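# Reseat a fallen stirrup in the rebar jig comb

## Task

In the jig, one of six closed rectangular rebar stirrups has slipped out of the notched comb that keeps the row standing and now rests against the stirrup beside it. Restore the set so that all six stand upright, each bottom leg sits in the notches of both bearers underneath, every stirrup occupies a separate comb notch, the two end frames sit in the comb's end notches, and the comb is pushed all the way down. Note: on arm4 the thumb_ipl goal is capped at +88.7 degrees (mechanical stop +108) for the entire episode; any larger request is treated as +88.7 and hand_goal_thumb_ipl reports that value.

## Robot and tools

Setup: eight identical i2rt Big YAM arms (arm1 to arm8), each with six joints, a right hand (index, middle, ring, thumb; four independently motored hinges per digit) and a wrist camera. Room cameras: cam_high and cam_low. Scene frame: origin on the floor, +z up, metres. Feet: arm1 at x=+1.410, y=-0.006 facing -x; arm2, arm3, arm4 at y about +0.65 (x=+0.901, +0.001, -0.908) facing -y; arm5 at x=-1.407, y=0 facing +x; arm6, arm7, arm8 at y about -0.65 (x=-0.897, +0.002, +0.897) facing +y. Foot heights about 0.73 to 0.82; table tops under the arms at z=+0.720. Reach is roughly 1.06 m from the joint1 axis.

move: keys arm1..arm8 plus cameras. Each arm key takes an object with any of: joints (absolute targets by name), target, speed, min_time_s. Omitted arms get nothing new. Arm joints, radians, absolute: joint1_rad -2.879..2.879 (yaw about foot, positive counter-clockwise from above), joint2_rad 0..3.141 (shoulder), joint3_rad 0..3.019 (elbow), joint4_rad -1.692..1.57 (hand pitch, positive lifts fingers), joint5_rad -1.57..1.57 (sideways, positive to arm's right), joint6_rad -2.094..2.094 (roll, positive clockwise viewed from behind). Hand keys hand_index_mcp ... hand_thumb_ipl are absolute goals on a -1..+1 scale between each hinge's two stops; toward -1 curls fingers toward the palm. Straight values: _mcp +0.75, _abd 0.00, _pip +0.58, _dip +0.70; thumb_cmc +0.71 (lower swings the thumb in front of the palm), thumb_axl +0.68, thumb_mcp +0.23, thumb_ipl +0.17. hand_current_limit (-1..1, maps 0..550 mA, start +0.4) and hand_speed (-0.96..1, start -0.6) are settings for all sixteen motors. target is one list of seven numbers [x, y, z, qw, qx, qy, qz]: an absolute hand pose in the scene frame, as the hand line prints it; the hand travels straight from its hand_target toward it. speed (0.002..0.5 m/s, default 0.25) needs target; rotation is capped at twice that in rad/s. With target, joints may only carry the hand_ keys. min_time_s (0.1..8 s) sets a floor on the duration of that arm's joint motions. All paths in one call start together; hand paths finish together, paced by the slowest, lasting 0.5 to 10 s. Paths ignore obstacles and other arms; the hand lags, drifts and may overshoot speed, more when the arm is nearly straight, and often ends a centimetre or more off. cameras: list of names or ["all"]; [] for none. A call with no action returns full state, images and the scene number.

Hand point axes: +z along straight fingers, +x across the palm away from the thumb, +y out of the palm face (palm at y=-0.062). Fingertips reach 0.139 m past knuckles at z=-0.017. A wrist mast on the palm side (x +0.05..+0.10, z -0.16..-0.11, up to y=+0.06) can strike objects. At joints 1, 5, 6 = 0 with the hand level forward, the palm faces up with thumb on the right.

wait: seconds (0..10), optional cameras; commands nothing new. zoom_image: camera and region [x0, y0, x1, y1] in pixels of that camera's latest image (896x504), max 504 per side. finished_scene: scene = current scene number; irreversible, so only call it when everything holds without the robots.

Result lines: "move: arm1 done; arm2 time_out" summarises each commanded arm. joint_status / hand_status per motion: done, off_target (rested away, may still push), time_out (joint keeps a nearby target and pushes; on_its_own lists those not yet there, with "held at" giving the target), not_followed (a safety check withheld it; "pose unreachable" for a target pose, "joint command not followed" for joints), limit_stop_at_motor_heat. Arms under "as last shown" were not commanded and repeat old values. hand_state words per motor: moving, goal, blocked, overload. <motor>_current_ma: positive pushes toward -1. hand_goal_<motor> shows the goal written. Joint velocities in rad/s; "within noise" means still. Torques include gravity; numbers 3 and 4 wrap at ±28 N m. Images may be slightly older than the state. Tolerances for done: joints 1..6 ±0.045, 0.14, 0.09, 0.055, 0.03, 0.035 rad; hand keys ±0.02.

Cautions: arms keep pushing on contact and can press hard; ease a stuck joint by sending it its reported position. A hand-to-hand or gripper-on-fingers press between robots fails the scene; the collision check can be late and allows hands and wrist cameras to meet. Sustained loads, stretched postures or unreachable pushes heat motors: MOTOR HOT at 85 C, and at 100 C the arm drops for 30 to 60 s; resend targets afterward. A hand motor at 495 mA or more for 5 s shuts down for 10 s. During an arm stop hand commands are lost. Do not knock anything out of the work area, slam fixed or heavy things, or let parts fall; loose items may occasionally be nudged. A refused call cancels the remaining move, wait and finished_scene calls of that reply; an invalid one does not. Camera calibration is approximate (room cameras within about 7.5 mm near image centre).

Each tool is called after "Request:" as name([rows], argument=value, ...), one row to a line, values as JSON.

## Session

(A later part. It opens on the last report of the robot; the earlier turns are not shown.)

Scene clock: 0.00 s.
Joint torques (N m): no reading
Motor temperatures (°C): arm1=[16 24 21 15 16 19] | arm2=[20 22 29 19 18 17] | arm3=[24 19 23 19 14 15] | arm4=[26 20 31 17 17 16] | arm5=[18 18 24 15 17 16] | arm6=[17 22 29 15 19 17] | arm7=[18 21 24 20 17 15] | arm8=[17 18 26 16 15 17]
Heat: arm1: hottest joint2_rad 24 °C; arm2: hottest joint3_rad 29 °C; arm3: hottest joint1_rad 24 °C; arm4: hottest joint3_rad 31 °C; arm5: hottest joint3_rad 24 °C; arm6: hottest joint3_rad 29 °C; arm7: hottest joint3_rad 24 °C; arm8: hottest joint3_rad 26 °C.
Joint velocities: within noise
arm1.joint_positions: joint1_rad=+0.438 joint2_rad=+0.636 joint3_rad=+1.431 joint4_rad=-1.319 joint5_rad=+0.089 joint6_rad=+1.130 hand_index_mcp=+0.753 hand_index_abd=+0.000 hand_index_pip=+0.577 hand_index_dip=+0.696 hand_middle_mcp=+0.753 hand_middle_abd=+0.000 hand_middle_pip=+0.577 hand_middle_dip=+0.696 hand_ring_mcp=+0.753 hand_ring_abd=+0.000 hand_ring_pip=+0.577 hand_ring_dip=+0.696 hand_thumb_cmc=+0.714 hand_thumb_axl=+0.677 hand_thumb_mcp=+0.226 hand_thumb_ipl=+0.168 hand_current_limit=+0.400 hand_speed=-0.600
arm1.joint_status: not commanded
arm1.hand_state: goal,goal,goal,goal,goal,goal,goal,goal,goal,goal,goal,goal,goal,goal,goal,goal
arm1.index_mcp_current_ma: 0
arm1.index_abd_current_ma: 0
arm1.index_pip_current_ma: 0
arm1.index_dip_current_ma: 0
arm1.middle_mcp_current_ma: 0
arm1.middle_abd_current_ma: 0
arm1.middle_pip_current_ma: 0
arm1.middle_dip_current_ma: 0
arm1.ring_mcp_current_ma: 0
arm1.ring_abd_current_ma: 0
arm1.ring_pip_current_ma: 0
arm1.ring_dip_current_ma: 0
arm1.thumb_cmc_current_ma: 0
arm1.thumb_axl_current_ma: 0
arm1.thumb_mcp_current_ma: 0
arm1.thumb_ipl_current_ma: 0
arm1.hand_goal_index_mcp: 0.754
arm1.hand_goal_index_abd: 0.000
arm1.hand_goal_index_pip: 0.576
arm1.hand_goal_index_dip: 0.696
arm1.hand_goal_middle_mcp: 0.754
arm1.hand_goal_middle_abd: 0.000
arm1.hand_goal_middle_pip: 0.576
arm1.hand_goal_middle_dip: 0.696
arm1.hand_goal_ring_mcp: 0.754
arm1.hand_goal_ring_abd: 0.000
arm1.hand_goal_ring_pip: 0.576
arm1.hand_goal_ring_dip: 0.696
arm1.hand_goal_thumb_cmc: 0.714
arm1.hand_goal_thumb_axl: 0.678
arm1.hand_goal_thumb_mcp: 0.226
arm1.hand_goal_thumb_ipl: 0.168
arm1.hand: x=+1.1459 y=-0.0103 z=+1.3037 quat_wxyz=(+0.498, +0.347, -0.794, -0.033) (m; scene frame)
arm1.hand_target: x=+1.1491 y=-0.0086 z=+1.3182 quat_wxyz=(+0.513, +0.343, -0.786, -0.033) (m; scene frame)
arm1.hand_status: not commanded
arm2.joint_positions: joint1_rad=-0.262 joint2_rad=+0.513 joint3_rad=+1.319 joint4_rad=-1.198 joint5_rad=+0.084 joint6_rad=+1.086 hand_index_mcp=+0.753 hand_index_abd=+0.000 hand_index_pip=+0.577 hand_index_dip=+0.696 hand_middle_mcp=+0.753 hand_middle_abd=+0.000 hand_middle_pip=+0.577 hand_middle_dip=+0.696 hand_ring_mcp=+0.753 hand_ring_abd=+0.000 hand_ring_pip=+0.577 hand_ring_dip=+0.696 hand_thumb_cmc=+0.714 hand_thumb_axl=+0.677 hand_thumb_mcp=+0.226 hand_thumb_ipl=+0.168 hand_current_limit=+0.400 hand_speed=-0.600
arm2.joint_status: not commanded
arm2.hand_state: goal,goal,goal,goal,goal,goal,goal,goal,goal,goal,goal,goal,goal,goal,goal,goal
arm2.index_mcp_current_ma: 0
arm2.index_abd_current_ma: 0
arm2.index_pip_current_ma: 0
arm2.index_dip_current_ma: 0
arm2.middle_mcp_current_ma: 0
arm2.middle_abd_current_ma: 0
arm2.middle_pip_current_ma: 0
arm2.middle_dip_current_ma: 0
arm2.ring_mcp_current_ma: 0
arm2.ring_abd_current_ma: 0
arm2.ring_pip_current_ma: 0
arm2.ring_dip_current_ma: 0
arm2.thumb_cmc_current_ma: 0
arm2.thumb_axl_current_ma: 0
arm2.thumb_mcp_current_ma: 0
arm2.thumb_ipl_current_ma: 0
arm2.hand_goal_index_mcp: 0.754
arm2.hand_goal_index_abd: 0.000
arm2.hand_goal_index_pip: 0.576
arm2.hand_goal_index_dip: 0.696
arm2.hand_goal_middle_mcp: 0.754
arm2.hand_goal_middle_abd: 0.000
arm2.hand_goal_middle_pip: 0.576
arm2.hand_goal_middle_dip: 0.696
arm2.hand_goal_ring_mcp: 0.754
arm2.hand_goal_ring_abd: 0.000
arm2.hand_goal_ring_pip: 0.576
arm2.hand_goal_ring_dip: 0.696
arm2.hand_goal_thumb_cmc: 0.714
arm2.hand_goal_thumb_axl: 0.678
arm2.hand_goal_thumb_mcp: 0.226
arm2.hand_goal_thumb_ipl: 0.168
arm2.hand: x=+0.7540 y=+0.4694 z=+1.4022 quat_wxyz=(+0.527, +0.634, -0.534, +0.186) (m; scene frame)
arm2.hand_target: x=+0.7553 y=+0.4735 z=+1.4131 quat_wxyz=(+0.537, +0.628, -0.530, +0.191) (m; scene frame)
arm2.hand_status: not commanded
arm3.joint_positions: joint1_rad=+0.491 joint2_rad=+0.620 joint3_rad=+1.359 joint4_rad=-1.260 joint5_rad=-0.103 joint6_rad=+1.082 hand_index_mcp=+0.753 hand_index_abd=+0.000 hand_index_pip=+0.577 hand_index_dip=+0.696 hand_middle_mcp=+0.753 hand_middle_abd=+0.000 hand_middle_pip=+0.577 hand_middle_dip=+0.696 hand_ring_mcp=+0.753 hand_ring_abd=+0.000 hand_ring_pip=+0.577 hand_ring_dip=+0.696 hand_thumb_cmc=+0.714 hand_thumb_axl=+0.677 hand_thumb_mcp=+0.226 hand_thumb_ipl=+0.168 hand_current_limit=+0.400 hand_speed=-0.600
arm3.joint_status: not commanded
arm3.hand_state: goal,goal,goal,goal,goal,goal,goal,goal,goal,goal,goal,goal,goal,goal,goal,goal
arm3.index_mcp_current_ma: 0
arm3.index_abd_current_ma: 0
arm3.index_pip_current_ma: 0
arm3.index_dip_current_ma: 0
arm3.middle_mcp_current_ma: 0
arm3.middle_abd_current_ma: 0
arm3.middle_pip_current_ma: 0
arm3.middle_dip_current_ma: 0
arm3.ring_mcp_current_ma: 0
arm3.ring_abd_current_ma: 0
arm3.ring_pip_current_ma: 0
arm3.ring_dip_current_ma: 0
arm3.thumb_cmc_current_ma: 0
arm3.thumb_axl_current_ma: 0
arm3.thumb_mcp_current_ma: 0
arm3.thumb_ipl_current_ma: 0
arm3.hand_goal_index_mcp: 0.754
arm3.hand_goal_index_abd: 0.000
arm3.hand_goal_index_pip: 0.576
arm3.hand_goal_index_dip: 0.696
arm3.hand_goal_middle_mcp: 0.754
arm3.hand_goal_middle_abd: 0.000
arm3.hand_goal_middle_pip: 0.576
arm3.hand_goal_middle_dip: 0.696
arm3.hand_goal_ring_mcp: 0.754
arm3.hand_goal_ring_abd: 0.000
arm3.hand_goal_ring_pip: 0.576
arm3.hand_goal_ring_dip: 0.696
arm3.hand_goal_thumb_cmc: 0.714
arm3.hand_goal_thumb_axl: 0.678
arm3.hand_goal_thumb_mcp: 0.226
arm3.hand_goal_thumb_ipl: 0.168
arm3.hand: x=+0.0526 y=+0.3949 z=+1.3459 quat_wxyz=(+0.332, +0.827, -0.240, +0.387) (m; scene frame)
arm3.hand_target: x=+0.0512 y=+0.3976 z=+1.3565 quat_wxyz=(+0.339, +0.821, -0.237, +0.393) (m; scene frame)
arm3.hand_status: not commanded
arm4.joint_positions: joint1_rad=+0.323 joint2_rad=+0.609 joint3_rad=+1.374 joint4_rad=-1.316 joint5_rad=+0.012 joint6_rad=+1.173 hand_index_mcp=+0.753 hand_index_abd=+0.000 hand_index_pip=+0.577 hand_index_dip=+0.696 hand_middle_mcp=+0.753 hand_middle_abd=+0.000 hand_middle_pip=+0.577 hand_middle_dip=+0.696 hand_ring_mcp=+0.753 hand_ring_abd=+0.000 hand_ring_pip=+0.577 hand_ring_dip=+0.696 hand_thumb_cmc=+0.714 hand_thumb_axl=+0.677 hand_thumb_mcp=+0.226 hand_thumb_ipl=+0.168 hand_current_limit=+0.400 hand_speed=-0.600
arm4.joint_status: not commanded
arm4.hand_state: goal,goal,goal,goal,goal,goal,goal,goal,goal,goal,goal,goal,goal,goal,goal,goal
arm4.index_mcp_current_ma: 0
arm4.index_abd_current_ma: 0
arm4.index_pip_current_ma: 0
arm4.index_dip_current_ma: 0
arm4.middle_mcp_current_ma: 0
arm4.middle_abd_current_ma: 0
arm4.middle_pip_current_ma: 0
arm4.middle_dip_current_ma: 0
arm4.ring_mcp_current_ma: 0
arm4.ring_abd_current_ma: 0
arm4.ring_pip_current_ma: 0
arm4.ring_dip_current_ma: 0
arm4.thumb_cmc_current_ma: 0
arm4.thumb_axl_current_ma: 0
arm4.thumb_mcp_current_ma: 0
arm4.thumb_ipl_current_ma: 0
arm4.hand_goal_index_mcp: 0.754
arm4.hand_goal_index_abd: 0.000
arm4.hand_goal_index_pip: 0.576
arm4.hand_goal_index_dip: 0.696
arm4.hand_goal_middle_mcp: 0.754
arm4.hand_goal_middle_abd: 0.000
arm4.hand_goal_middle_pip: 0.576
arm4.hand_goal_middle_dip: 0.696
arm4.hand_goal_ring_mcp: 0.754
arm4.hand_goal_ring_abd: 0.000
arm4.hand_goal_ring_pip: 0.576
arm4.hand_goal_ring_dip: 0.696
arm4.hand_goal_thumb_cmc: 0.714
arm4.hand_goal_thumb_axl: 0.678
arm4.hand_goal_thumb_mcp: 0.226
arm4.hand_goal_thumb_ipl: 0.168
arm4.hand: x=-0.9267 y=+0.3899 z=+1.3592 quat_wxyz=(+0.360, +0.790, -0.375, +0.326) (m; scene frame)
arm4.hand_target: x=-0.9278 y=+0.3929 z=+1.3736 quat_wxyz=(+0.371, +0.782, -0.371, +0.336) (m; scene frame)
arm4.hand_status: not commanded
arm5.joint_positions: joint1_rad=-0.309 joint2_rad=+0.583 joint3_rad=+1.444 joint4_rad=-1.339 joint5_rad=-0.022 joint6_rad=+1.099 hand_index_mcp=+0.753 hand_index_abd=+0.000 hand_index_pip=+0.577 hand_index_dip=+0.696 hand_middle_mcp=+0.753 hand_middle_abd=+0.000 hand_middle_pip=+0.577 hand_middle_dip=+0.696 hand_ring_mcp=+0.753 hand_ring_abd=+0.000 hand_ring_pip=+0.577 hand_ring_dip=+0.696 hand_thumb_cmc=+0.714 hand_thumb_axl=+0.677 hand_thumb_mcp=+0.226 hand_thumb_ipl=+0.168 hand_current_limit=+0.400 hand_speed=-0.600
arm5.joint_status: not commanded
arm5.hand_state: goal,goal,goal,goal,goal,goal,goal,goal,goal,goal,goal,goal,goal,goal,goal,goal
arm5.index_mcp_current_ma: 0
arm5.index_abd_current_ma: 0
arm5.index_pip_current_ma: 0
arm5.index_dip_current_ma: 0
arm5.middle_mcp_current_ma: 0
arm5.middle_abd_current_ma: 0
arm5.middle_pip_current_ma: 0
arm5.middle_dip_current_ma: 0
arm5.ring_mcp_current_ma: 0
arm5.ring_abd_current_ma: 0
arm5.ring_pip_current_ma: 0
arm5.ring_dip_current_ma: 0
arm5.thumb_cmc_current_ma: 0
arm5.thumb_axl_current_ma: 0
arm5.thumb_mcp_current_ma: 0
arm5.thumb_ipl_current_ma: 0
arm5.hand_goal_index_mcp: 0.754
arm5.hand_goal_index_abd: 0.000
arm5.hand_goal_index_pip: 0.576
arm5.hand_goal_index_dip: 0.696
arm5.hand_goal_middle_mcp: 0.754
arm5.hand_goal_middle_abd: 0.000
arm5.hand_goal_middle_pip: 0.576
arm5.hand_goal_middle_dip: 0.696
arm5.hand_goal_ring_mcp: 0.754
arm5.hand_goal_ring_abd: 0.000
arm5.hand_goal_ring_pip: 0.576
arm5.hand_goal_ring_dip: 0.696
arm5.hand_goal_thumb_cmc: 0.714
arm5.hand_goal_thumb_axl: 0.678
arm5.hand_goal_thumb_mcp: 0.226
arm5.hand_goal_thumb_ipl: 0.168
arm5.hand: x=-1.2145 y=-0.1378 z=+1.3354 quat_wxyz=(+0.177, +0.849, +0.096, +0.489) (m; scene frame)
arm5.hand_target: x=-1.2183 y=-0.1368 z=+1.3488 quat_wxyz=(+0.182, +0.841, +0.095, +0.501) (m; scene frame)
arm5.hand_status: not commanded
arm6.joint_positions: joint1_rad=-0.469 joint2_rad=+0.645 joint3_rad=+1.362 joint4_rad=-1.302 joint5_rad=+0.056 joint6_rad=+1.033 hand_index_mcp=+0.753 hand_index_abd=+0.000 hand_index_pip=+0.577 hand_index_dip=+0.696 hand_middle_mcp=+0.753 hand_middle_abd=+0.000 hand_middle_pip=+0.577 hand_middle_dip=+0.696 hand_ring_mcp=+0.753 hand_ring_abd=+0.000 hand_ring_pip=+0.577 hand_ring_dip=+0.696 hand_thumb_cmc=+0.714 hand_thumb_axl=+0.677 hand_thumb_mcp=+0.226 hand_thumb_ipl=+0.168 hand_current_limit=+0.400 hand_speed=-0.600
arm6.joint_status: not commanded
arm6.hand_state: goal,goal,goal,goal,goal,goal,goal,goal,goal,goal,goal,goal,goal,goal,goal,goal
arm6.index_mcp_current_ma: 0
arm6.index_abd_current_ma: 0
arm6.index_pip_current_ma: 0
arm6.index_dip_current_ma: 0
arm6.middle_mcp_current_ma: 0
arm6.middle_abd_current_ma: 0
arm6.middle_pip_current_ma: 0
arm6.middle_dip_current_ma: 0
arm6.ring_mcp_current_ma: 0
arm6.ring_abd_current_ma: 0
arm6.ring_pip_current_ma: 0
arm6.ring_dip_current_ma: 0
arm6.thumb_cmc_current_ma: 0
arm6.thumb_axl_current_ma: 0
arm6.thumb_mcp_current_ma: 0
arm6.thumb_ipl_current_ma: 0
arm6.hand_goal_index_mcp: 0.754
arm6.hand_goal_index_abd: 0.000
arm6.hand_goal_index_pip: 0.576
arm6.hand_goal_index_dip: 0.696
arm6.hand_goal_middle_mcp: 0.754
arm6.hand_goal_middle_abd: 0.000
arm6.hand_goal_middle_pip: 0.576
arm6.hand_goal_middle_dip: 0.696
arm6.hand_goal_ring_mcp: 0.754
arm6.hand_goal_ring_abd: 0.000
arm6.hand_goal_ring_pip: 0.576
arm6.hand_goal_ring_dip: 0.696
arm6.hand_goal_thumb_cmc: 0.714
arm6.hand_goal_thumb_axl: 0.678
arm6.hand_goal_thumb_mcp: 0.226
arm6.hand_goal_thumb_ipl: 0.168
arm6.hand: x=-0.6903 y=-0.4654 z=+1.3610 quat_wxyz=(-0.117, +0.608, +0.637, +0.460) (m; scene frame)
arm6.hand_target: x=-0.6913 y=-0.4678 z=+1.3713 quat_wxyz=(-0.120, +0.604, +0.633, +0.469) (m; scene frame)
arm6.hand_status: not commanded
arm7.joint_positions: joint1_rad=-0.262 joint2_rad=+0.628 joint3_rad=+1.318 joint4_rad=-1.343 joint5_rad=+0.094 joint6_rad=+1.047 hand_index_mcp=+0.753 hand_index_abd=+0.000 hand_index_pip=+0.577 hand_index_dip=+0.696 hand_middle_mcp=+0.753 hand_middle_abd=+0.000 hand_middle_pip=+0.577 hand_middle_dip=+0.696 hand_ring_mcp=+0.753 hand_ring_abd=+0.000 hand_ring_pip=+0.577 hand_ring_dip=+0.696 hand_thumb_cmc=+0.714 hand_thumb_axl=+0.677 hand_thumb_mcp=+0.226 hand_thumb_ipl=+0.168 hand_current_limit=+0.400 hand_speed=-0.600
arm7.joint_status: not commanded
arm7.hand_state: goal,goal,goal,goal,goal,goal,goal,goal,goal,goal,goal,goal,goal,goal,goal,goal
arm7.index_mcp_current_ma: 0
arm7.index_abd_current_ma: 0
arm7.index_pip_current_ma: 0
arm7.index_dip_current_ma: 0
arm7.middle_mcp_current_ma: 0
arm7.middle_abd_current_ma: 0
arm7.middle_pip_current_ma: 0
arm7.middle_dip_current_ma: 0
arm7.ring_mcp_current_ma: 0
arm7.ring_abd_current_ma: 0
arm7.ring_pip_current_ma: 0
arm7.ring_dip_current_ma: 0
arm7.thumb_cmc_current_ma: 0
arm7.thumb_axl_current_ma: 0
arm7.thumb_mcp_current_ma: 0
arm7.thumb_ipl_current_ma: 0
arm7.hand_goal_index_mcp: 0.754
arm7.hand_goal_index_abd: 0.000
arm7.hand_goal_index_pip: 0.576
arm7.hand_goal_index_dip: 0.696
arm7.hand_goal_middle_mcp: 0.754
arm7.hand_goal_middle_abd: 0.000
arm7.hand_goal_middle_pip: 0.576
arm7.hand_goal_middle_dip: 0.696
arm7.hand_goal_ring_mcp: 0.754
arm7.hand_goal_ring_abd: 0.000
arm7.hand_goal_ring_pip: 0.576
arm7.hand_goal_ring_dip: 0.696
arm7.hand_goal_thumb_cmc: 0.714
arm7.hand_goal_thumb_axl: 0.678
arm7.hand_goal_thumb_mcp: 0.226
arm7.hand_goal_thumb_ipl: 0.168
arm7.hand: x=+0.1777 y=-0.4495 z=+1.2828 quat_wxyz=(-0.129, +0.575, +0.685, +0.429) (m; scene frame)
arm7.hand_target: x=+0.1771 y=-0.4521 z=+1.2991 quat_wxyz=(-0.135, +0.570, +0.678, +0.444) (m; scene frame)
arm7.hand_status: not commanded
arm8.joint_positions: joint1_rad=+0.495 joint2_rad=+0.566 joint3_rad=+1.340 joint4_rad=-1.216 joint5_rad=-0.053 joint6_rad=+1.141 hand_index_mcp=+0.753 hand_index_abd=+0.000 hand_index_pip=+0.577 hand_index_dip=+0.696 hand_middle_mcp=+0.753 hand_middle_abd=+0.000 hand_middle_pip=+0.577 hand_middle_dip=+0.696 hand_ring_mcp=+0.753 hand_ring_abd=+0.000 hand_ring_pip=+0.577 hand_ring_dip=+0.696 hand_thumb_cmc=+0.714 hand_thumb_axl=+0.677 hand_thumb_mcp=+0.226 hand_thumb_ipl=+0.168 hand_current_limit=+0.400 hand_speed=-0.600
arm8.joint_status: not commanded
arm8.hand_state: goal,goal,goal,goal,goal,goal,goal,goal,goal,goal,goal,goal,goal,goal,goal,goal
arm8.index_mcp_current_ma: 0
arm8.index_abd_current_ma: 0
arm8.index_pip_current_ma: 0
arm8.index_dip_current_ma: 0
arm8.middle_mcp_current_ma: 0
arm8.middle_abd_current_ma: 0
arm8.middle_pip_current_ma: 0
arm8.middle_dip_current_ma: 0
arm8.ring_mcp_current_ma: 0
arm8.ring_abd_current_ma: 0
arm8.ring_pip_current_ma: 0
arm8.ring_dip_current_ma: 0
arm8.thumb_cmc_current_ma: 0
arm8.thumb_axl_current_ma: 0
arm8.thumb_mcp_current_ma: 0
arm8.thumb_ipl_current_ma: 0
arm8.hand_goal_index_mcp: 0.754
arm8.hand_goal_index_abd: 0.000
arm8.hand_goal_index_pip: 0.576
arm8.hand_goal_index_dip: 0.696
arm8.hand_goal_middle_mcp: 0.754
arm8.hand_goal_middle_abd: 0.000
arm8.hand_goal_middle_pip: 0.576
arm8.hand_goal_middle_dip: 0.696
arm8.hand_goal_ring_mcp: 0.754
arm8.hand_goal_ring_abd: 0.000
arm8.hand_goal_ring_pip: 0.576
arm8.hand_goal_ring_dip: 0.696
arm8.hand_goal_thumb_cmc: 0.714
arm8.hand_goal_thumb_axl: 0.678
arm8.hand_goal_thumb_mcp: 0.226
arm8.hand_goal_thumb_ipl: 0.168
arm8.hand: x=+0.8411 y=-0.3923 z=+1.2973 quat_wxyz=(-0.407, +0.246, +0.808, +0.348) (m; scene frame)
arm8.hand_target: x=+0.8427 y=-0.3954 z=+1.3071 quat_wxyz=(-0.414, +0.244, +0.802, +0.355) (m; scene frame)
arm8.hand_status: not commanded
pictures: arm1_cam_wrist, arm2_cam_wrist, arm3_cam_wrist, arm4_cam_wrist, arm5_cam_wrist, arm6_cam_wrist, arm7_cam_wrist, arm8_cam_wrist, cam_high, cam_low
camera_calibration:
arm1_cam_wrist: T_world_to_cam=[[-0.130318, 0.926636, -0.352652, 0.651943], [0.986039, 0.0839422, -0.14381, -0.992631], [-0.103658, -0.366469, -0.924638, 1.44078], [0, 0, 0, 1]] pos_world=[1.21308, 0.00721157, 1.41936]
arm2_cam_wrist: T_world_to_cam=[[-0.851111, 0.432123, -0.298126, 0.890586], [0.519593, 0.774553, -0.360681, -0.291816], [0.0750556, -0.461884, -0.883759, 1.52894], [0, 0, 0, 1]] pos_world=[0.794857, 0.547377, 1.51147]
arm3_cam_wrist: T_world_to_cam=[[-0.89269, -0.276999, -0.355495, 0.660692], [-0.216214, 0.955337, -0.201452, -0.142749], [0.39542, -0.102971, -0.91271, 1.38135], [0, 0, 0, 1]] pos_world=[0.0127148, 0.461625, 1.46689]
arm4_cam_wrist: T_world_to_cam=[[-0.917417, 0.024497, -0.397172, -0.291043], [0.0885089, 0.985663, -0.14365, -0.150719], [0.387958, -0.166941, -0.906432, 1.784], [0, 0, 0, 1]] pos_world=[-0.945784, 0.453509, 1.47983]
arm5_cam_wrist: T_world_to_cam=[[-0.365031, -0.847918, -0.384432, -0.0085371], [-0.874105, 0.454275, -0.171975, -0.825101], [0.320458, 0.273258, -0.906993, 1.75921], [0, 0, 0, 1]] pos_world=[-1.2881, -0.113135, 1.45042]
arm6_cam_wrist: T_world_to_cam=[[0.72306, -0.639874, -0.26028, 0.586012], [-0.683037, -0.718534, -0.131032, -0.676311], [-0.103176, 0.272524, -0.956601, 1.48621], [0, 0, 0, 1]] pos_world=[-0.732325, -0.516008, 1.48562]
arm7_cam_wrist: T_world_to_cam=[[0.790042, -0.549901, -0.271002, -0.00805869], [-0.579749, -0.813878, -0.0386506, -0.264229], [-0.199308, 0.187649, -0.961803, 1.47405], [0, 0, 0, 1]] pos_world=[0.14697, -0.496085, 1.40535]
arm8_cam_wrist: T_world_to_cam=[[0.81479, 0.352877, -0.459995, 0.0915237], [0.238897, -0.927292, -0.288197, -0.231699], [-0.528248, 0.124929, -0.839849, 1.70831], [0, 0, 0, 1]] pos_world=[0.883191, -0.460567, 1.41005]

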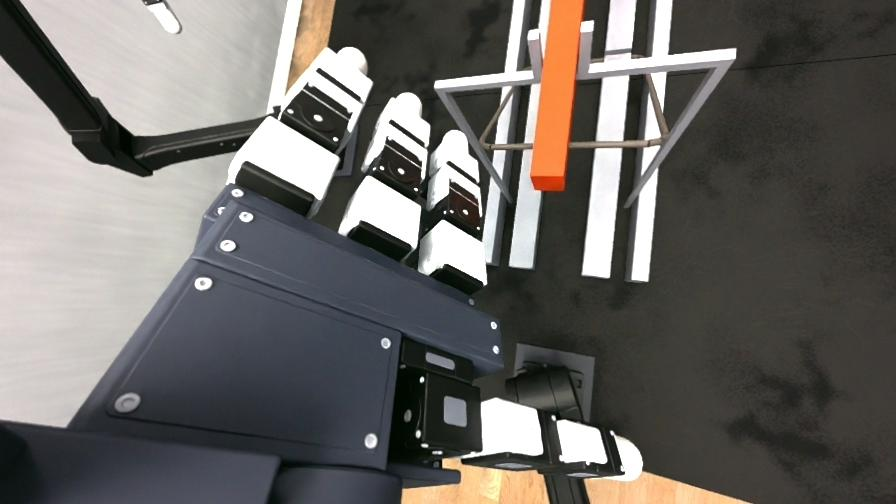

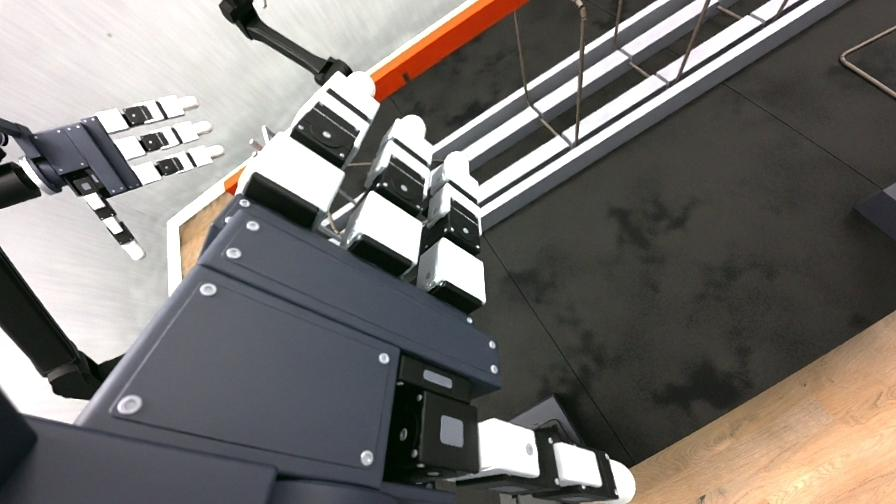

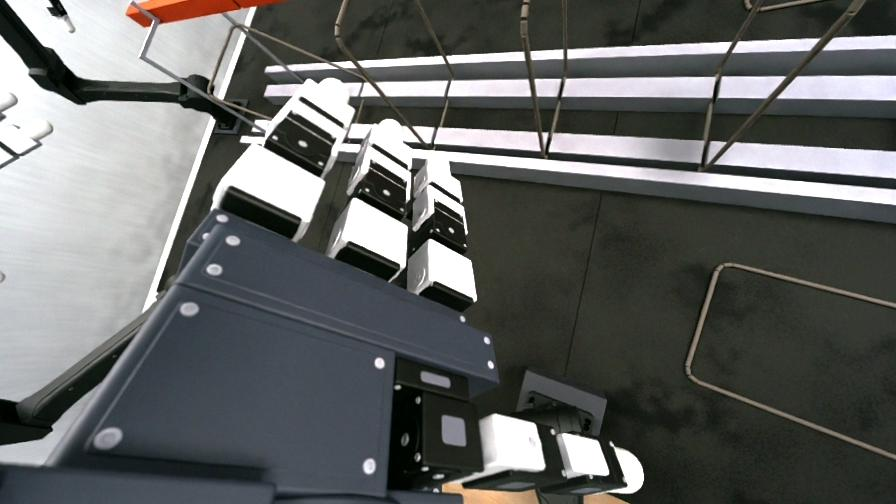

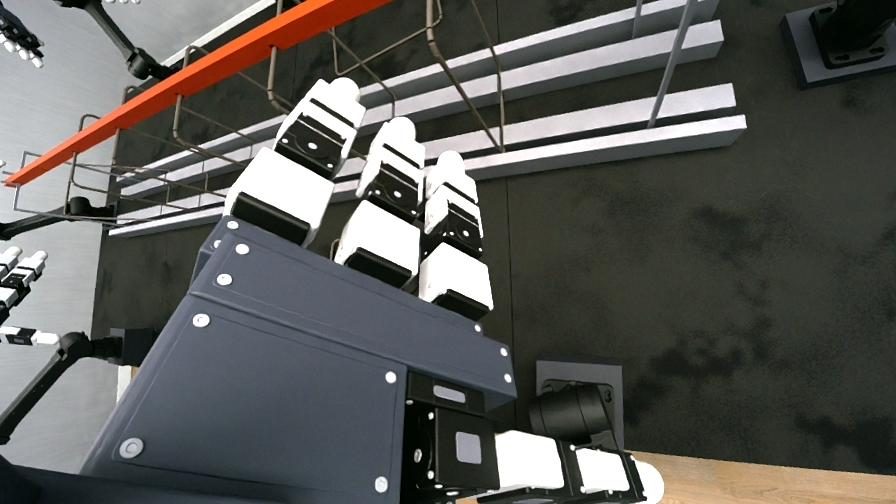

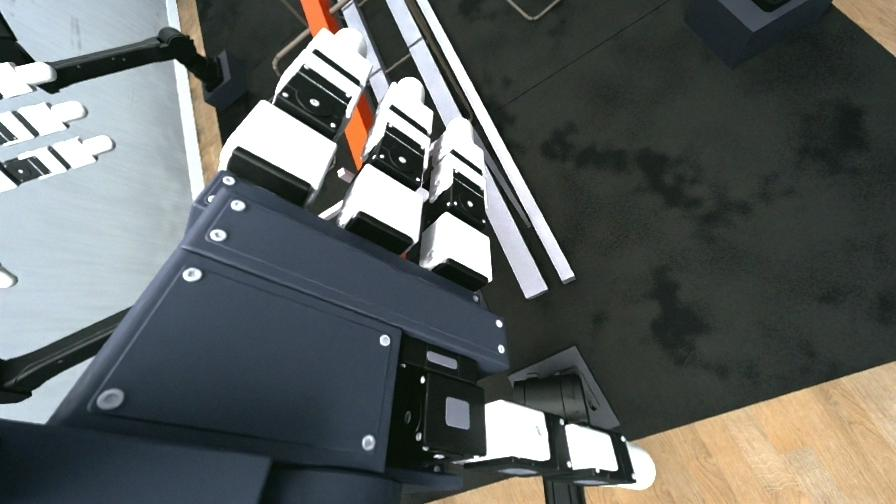

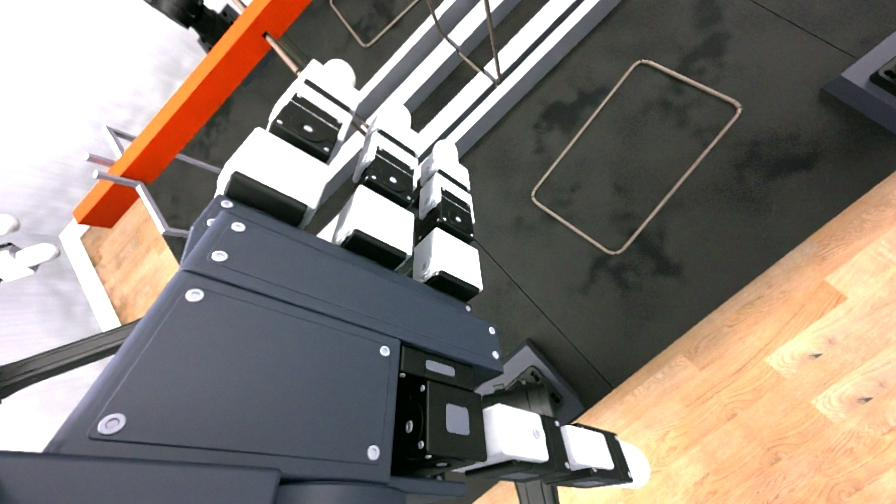

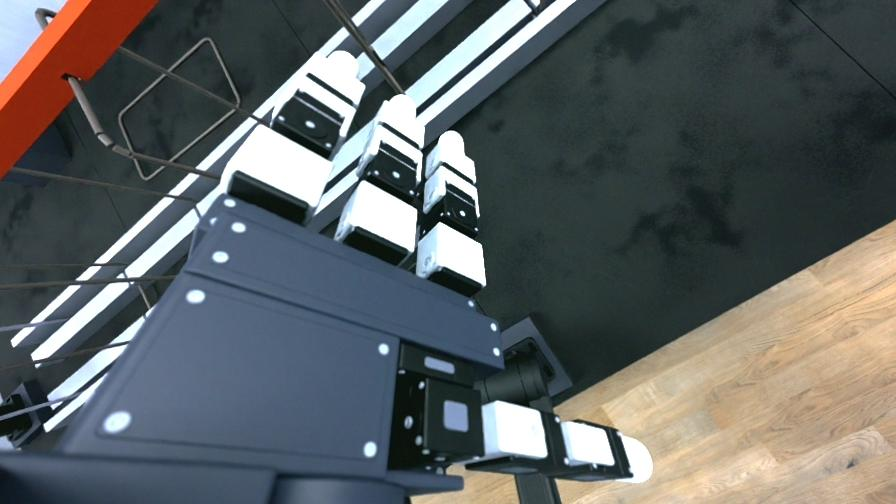

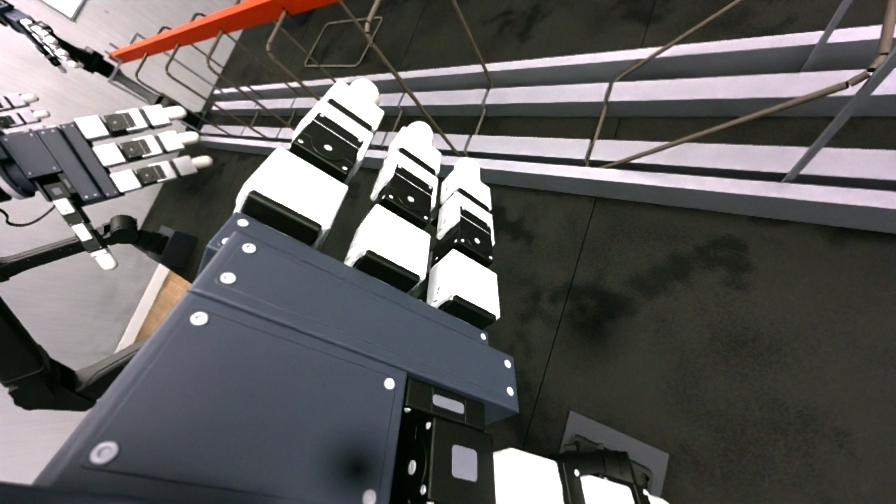

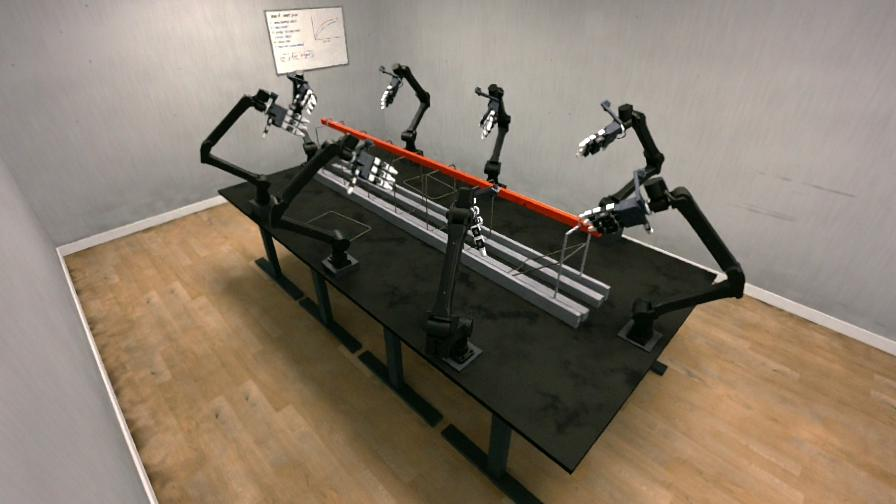

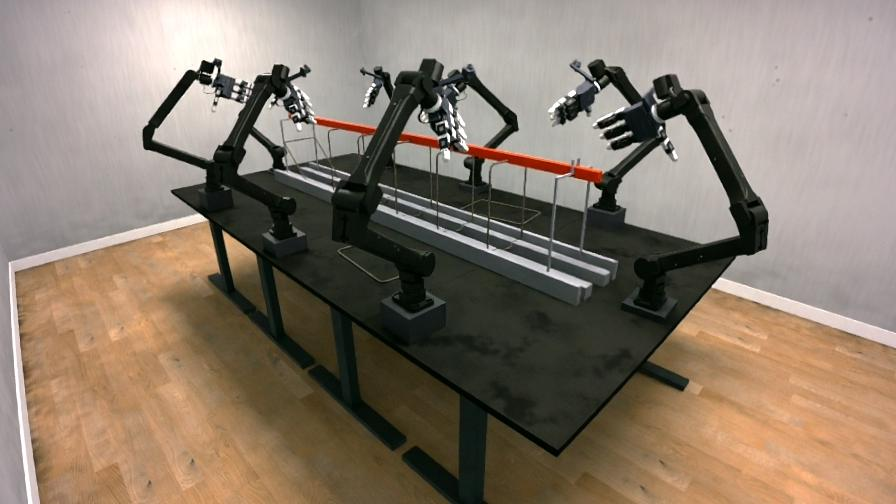

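Request:
move(arm2={"target":[0.55,0.32,1.19,0.7071,0.7071,0,0],"speed":0.3,"joints":{"hand_thumb_cmc":-0.57}}, arm8={"target":[0.885,-0.36,1.06,0,0,0.7071,0.7071],"speed":0.3,"joints":{"hand_index_abd":0.3,"hand_middle_abd":-0.3,"hand_ring_abd":-0.55}}, cameras=["cam_high","cam_low","arm2_cam_wrist","arm8_cam_wrist","arm1_cam_wrist"])

Scene clock: 19.60 s.
Joint torques (N m): arm1=[1.67 1.67 10.91 2.29 0.03 -0.03] | arm2=[-0.97 -6.12 10.97 2.91 -0.13 0.11] | arm3=[0.73 2.02 9.95 1.77 -0.07 -0.14] | arm4=[-1.55 1.96 9.68 2.19 -0.05 -0.02] | arm5=[-0.32 1.61 8.96 2.52 0.06 -0.03] | arm6=[-0.03 -0.03 9.42 2.07 0 0.12] | arm7=[-0.56 1.55 12.25 2.37 0 -0.02] | arm8=[-0.56 2.73 9.05 3.29 -0.11 -0.27]
Motor temperatures (°C): arm1=[16 24 23 15 16 19] | arm2=[20 22 30 19 18 17] | arm3=[24 19 26 19 14 15] | arm4=[25 19 33 17 17 16] | arm5=[18 18 25 15 17 16] | arm6=[17 22 33 15 19 17] | arm7=[18 21 27 20 17 15] | arm8=[17 18 28 17 15 17]
Heat: arm1: hottest joint2_rad 24 °C; arm2: hottest joint3_rad 30 °C; arm3: hottest joint3_rad 26 °C; arm4: hottest joint3_rad 33 °C; arm5: hottest joint3_rad 25 °C; arm6: hottest joint3_rad 33 °C; arm7: hottest joint3_rad 27 °C; arm8: hottest joint3_rad 28 °C.
move: arm2 off_target; arm8 done
Joint velocities: within noise
arm1, arm3, arm4, arm5, arm6, arm7: as last shown
arm1.joint_positions: joint1_rad=+0.438 joint2_rad=+0.636 joint3_rad=+1.431 joint4_rad=-1.319 joint5_rad=+0.089 joint6_rad=+1.130 hand_index_mcp=+0.755 hand_index_abd=+0.000 hand_index_pip=+0.577 hand_index_dip=+0.696 hand_middle_mcp=+0.754 hand_middle_abd=+0.000 hand_middle_pip=+0.577 hand_middle_dip=+0.696 hand_ring_mcp=+0.755 hand_ring_abd=+0.000 hand_ring_pip=+0.577 hand_ring_dip=+0.696 hand_thumb_cmc=+0.715 hand_thumb_axl=+0.677 hand_thumb_mcp=+0.226 hand_thumb_ipl=+0.168 hand_current_limit=+0.400 hand_speed=-0.600
arm2.joint_positions: joint1_rad=-1.107 joint2_rad=+1.299 joint3_rad=+0.606 joint4_rad=+0.641 joint5_rad=-1.120 joint6_rad=-0.006 hand_index_mcp=+0.761 hand_index_abd=+0.001 hand_index_pip=+0.577 hand_index_dip=+0.696 hand_middle_mcp=+0.762 hand_middle_abd=+0.001 hand_middle_pip=+0.577 hand_middle_dip=+0.696 hand_ring_mcp=+0.761 hand_ring_abd=+0.001 hand_ring_pip=+0.577 hand_ring_dip=+0.696 hand_thumb_cmc=-0.565 hand_thumb_axl=+0.677 hand_thumb_mcp=+0.226 hand_thumb_ipl=+0.168 hand_current_limit=+0.400 hand_speed=-0.600
arm2.joint_status: all done
arm2.hand_state: goal,goal,goal,goal,goal,goal,goal,goal,goal,goal,goal,goal,goal,goal,goal,goal
arm2.index_mcp_current_ma: 1
arm2.index_abd_current_ma: 0
arm2.index_pip_current_ma: 0
arm2.index_dip_current_ma: 0
arm2.middle_mcp_current_ma: 1
arm2.middle_abd_current_ma: 0
arm2.middle_pip_current_ma: 0
arm2.middle_dip_current_ma: 0
arm2.ring_mcp_current_ma: 1
arm2.ring_abd_current_ma: 0
arm2.ring_pip_current_ma: 0
arm2.ring_dip_current_ma: 0
arm2.thumb_cmc_current_ma: 1
arm2.thumb_axl_current_ma: 0
arm2.thumb_mcp_current_ma: 0
arm2.thumb_ipl_current_ma: 0
arm2.hand_goal_index_mcp: 0.754
arm2.hand_goal_index_abd: 0.000
arm2.hand_goal_index_pip: 0.576
arm2.hand_goal_index_dip: 0.696
arm2.hand_goal_middle_mcp: 0.754
arm2.hand_goal_middle_abd: 0.000
arm2.hand_goal_middle_pip: 0.576
arm2.hand_goal_middle_dip: 0.696
arm2.hand_goal_ring_mcp: 0.754
arm2.hand_goal_ring_abd: 0.000
arm2.hand_goal_ring_pip: 0.576
arm2.hand_goal_ring_dip: 0.696
arm2.hand_goal_thumb_cmc: -0.570
arm2.hand_goal_thumb_axl: 0.678
arm2.hand_goal_thumb_mcp: 0.226
arm2.hand_goal_thumb_ipl: 0.168
arm2.hand: x=+0.5643 y=+0.3211 z=+1.1730 quat_wxyz=(+0.700, +0.714, -0.006, +0.013) (m; scene frame)
arm2.hand_target: x=+0.5509 y=+0.3207 z=+1.1896 quat_wxyz=(+0.707, +0.707, +0.000, +0.000) (m; scene frame)
arm2.hand_status: off_target (0.022 m and 2.1 deg from the pose sent, 0.330 m and 69.6 deg at the start)
arm3.joint_positions: joint1_rad=+0.491 joint2_rad=+0.620 joint3_rad=+1.359 joint4_rad=-1.260 joint5_rad=-0.103 joint6_rad=+1.082 hand_index_mcp=+0.754 hand_index_abd=+0.000 hand_index_pip=+0.577 hand_index_dip=+0.696 hand_middle_mcp=+0.754 hand_middle_abd=+0.001 hand_middle_pip=+0.577 hand_middle_dip=+0.696 hand_ring_mcp=+0.754 hand_ring_abd=+0.001 hand_ring_pip=+0.577 hand_ring_dip=+0.696 hand_thumb_cmc=+0.714 hand_thumb_axl=+0.677 hand_thumb_mcp=+0.226 hand_thumb_ipl=+0.168 hand_current_limit=+0.400 hand_speed=-0.600
arm3.index_mcp_current_ma: 1
arm3.index_pip_current_ma: 1
arm3.middle_abd_current_ma: 1
arm3.middle_pip_current_ma: 1
arm3.ring_abd_current_ma: 1
arm3.ring_pip_current_ma: 1
arm3.thumb_axl_current_ma: -1
arm3.hand_target: x=+0.0512 y=+0.3976 z=+1.3566 quat_wxyz=(+0.339, +0.821, -0.237, +0.393) (m; scene frame)
arm4.joint_positions: joint1_rad=+0.323 joint2_rad=+0.609 joint3_rad=+1.373 joint4_rad=-1.316 joint5_rad=+0.012 joint6_rad=+1.173 hand_index_mcp=+0.754 hand_index_abd=+0.000 hand_index_pip=+0.577 hand_index_dip=+0.696 hand_middle_mcp=+0.754 hand_middle_abd=+0.000 hand_middle_pip=+0.577 hand_middle_dip=+0.696 hand_ring_mcp=+0.754 hand_ring_abd=+0.000 hand_ring_pip=+0.577 hand_ring_dip=+0.696 hand_thumb_cmc=+0.714 hand_thumb_axl=+0.677 hand_thumb_mcp=+0.226 hand_thumb_ipl=+0.168 hand_current_limit=+0.400 hand_speed=-0.600
arm4.index_abd_current_ma: 1
arm4.index_pip_current_ma: 2
arm4.middle_abd_current_ma: 1
arm4.middle_pip_current_ma: 2
arm4.ring_abd_current_ma: 1
arm4.ring_pip_current_ma: 2
arm4.thumb_cmc_current_ma: 1
arm4.thumb_axl_current_ma: -3
arm4.thumb_mcp_current_ma: -1
arm4.thumb_ipl_current_ma: -1
arm4.hand: x=-0.9267 y=+0.3898 z=+1.3590 quat_wxyz=(+0.360, +0.790, -0.375, +0.326) (m; scene frame)
arm4.hand_target: x=-0.9278 y=+0.3929 z=+1.3735 quat_wxyz=(+0.371, +0.782, -0.371, +0.336) (m; scene frame)
arm5.joint_positions: joint1_rad=-0.309 joint2_rad=+0.583 joint3_rad=+1.444 joint4_rad=-1.339 joint5_rad=-0.022 joint6_rad=+1.099 hand_index_mcp=+0.755 hand_index_abd=+0.001 hand_index_pip=+0.577 hand_index_dip=+0.696 hand_middle_mcp=+0.755 hand_middle_abd=+0.000 hand_middle_pip=+0.577 hand_middle_dip=+0.696 hand_ring_mcp=+0.755 hand_ring_abd=+0.001 hand_ring_pip=+0.577 hand_ring_dip=+0.696 hand_thumb_cmc=+0.715 hand_thumb_axl=+0.677 hand_thumb_mcp=+0.226 hand_thumb_ipl=+0.168 hand_current_limit=+0.400 hand_speed=-0.600
arm5.index_mcp_current_ma: 2
arm5.index_abd_current_ma: 1
arm5.index_pip_current_ma: 1
arm5.middle_mcp_current_ma: 1
arm5.middle_abd_current_ma: 1
arm5.middle_pip_current_ma: 1
arm5.ring_mcp_current_ma: 2
arm5.ring_abd_current_ma: 1
arm5.ring_pip_current_ma: 1
arm5.thumb_cmc_current_ma: 1
arm5.thumb_axl_current_ma: -1
arm5.thumb_ipl_current_ma: -1
arm6.joint_positions: joint1_rad=-0.469 joint2_rad=+0.645 joint3_rad=+1.362 joint4_rad=-1.302 joint5_rad=+0.056 joint6_rad=+1.033 hand_index_mcp=+0.755 hand_index_abd=+0.000 hand_index_pip=+0.577 hand_index_dip=+0.696 hand_middle_mcp=+0.755 hand_middle_abd=+0.000 hand_middle_pip=+0.577 hand_middle_dip=+0.696 hand_ring_mcp=+0.755 hand_ring_abd=+0.000 hand_ring_pip=+0.577 hand_ring_dip=+0.696 hand_thumb_cmc=+0.715 hand_thumb_axl=+0.677 hand_thumb_mcp=+0.226 hand_thumb_ipl=+0.168 hand_current_limit=+0.400 hand_speed=-0.600
arm7.joint_positions: joint1_rad=-0.262 joint2_rad=+0.628 joint3_rad=+1.318 joint4_rad=-1.343 joint5_rad=+0.094 joint6_rad=+1.047 hand_index_mcp=+0.755 hand_index_abd=+0.000 hand_index_pip=+0.577 hand_index_dip=+0.696 hand_middle_mcp=+0.755 hand_middle_abd=+0.000 hand_middle_pip=+0.577 hand_middle_dip=+0.696 hand_ring_mcp=+0.755 hand_ring_abd=+0.000 hand_ring_pip=+0.577 hand_ring_dip=+0.696 hand_thumb_cmc=+0.715 hand_thumb_axl=+0.677 hand_thumb_mcp=+0.225 hand_thumb_ipl=+0.168 hand_current_limit=+0.400 hand_speed=-0.600
arm7.index_mcp_current_ma: 4
arm7.index_pip_current_ma: 3
arm7.middle_mcp_current_ma: 4
arm7.middle_pip_current_ma: 3
arm7.ring_mcp_current_ma: 3
arm7.ring_pip_current_ma: 3
arm7.thumb_cmc_current_ma: 4
arm7.thumb_axl_current_ma: -3
arm7.thumb_mcp_current_ma: -2
arm7.thumb_ipl_current_ma: -1
arm8.joint_positions: joint1_rad=+0.292 joint2_rad=+0.146 joint3_rad=+0.134 joint4_rad=+0.009 joint5_rad=+0.302 joint6_rad=+0.019 hand_index_mcp=+0.762 hand_index_abd=+0.300 hand_index_pip=+0.577 hand_index_dip=+0.696 hand_middle_mcp=+0.762 hand_middle_abd=-0.297 hand_middle_pip=+0.577 hand_middle_dip=+0.696 hand_ring_mcp=+0.761 hand_ring_abd=-0.546 hand_ring_pip=+0.577 hand_ring_dip=+0.696 hand_thumb_cmc=+0.721 hand_thumb_axl=+0.677 hand_thumb_mcp=+0.226 hand_thumb_ipl=+0.168 hand_current_limit=+0.400 hand_speed=-0.600
arm8.joint_status: all done
arm8.hand_state: goal,goal,goal,goal,goal,goal,goal,goal,goal,goal,goal,goal,goal,goal,goal,goal
arm8.index_mcp_current_ma: 43
arm8.index_abd_current_ma: -1
arm8.index_pip_current_ma: 4
arm8.index_dip_current_ma: 0
arm8.middle_mcp_current_ma: 41
arm8.middle_abd_current_ma: 14
arm8.middle_pip_current_ma: 4
arm8.middle_dip_current_ma: 0
arm8.ring_mcp_current_ma: 36
arm8.ring_abd_current_ma: 17
arm8.ring_pip_current_ma: 4
arm8.ring_dip_current_ma: 0
arm8.thumb_cmc_current_ma: 33
arm8.thumb_axl_current_ma: -4
arm8.thumb_mcp_current_ma: -1
arm8.thumb_ipl_current_ma: -2
arm8.hand_goal_index_mcp: 0.754
arm8.hand_goal_index_abd: 0.300
arm8.hand_goal_index_pip: 0.576
arm8.hand_goal_index_dip: 0.696
arm8.hand_goal_middle_mcp: 0.754
arm8.hand_goal_middle_abd: -0.300
arm8.hand_goal_middle_pip: 0.576
arm8.hand_goal_middle_dip: 0.696
arm8.hand_goal_ring_mcp: 0.754
arm8.hand_goal_ring_abd: -0.550
arm8.hand_goal_ring_pip: 0.576
arm8.hand_goal_ring_dip: 0.696
arm8.hand_goal_thumb_cmc: 0.714
arm8.hand_goal_thumb_axl: 0.678
arm8.hand_goal_thumb_mcp: 0.226
arm8.hand_goal_thumb_ipl: 0.168
arm8.hand: x=+0.8840 y=-0.3616 z=+1.0661 quat_wxyz=(-0.007, +0.002, +0.706, +0.708) (m; scene frame)
arm8.hand_target: x=+0.8850 y=-0.3602 z=+1.0600 quat_wxyz=(+0.000, +0.000, +0.707, +0.707) (m; scene frame)
arm8.hand_status: done (0.006 m and 0.8 deg from the pose sent, 0.243 m and 70.3 deg at the start)
pictures: arm1_cam_wrist, arm2_cam_wrist, arm8_cam_wrist, cam_high, cam_low
camera_calibration:
arm1_cam_wrist: T_world_to_cam=[[-0.130318, 0.926636, -0.352652, 0.651943], [0.986039, 0.0839422, -0.14381, -0.992631], [-0.103658, -0.366469, -0.924638, 1.44078], [0, 0, 0, 1]] pos_world=[1.21308, 0.00721157, 1.41936]
arm2_cam_wrist: T_world_to_cam=[[-0.770475, -0.0357622, 0.636467, -0.266637], [-0.466075, 0.712765, -0.524157, 0.606822], [-0.434906, -0.700491, -0.565835, 1.26352], [0, 0, 0, 1]] pos_world=[0.626902, 0.44303, 1.20272]
arm8_cam_wrist: T_world_to_cam=[[0.794967, 0.0721205, 0.602351, -1.27722], [0.472178, -0.696958, -0.53972, -0.134925], [0.380888, 0.713476, -0.588112, 0.67384], [0, 0, 0, 1]] pos_world=[0.822395, -0.482693, 1.0928]

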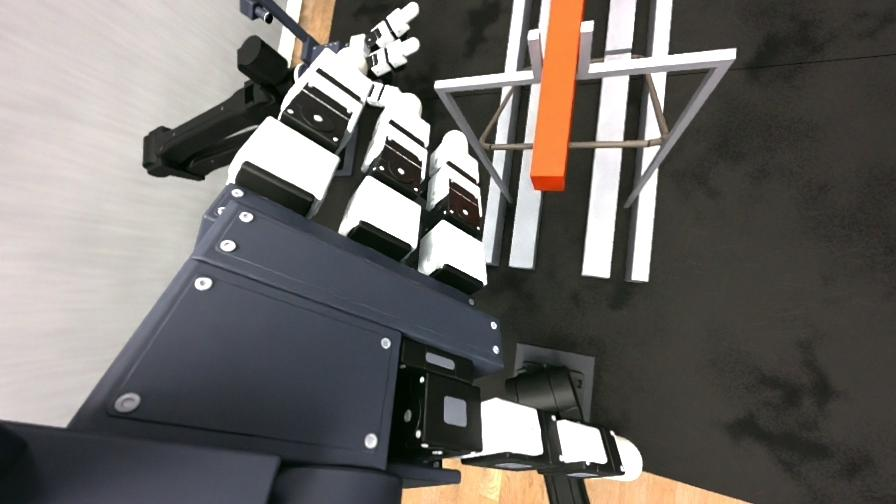

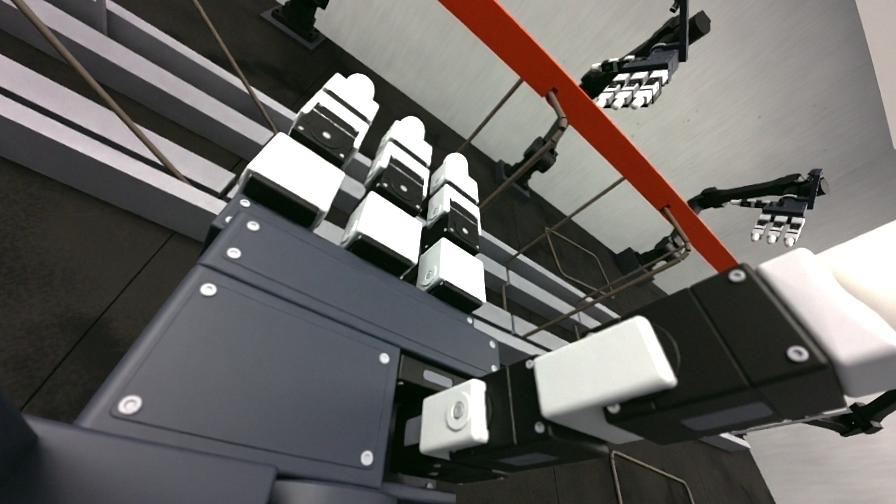

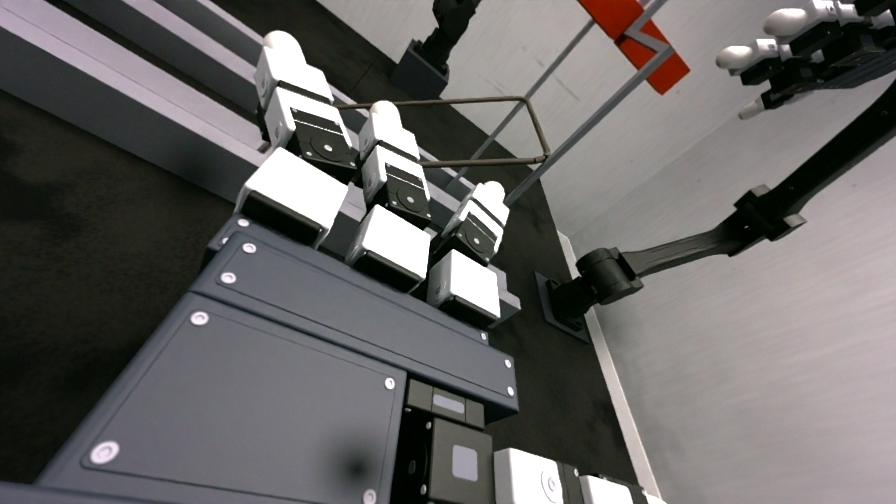

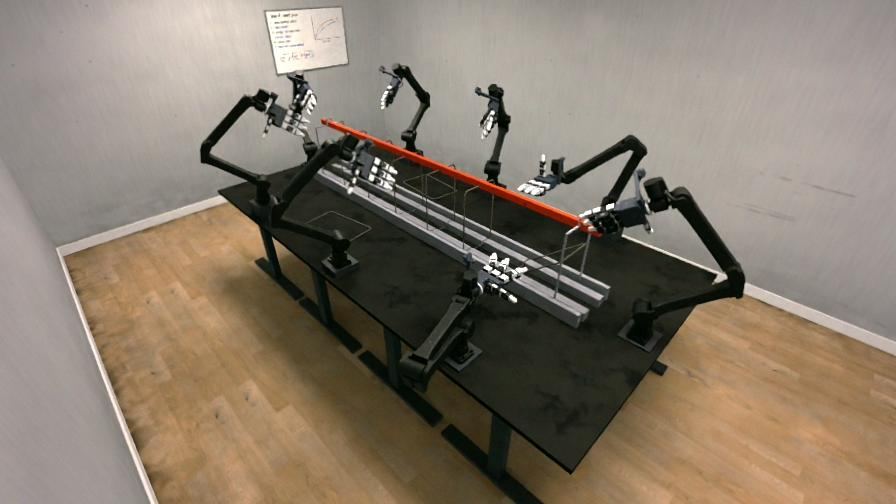

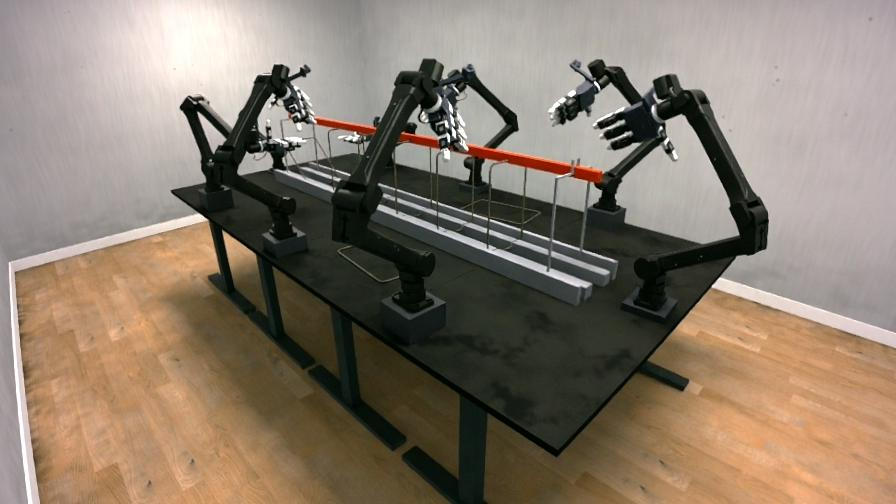

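Request:
zoom_image(camera="arm8_cam_wrist", region=[400, 60, 700, 230])

Request:
zoom_image(camera="arm2_cam_wrist", region=[0, 0, 300, 240])

Request:
zoom_image(camera="cam_high", region=[450, 180, 620, 330])

Scaled by 1.680.

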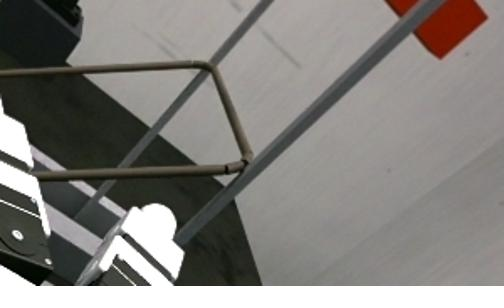

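Scaled by 1.680.

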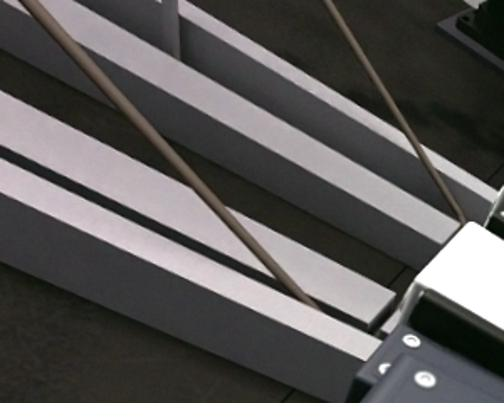

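Scaled by 2.965.

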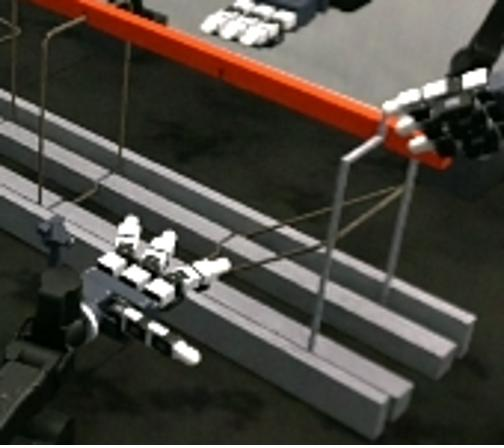

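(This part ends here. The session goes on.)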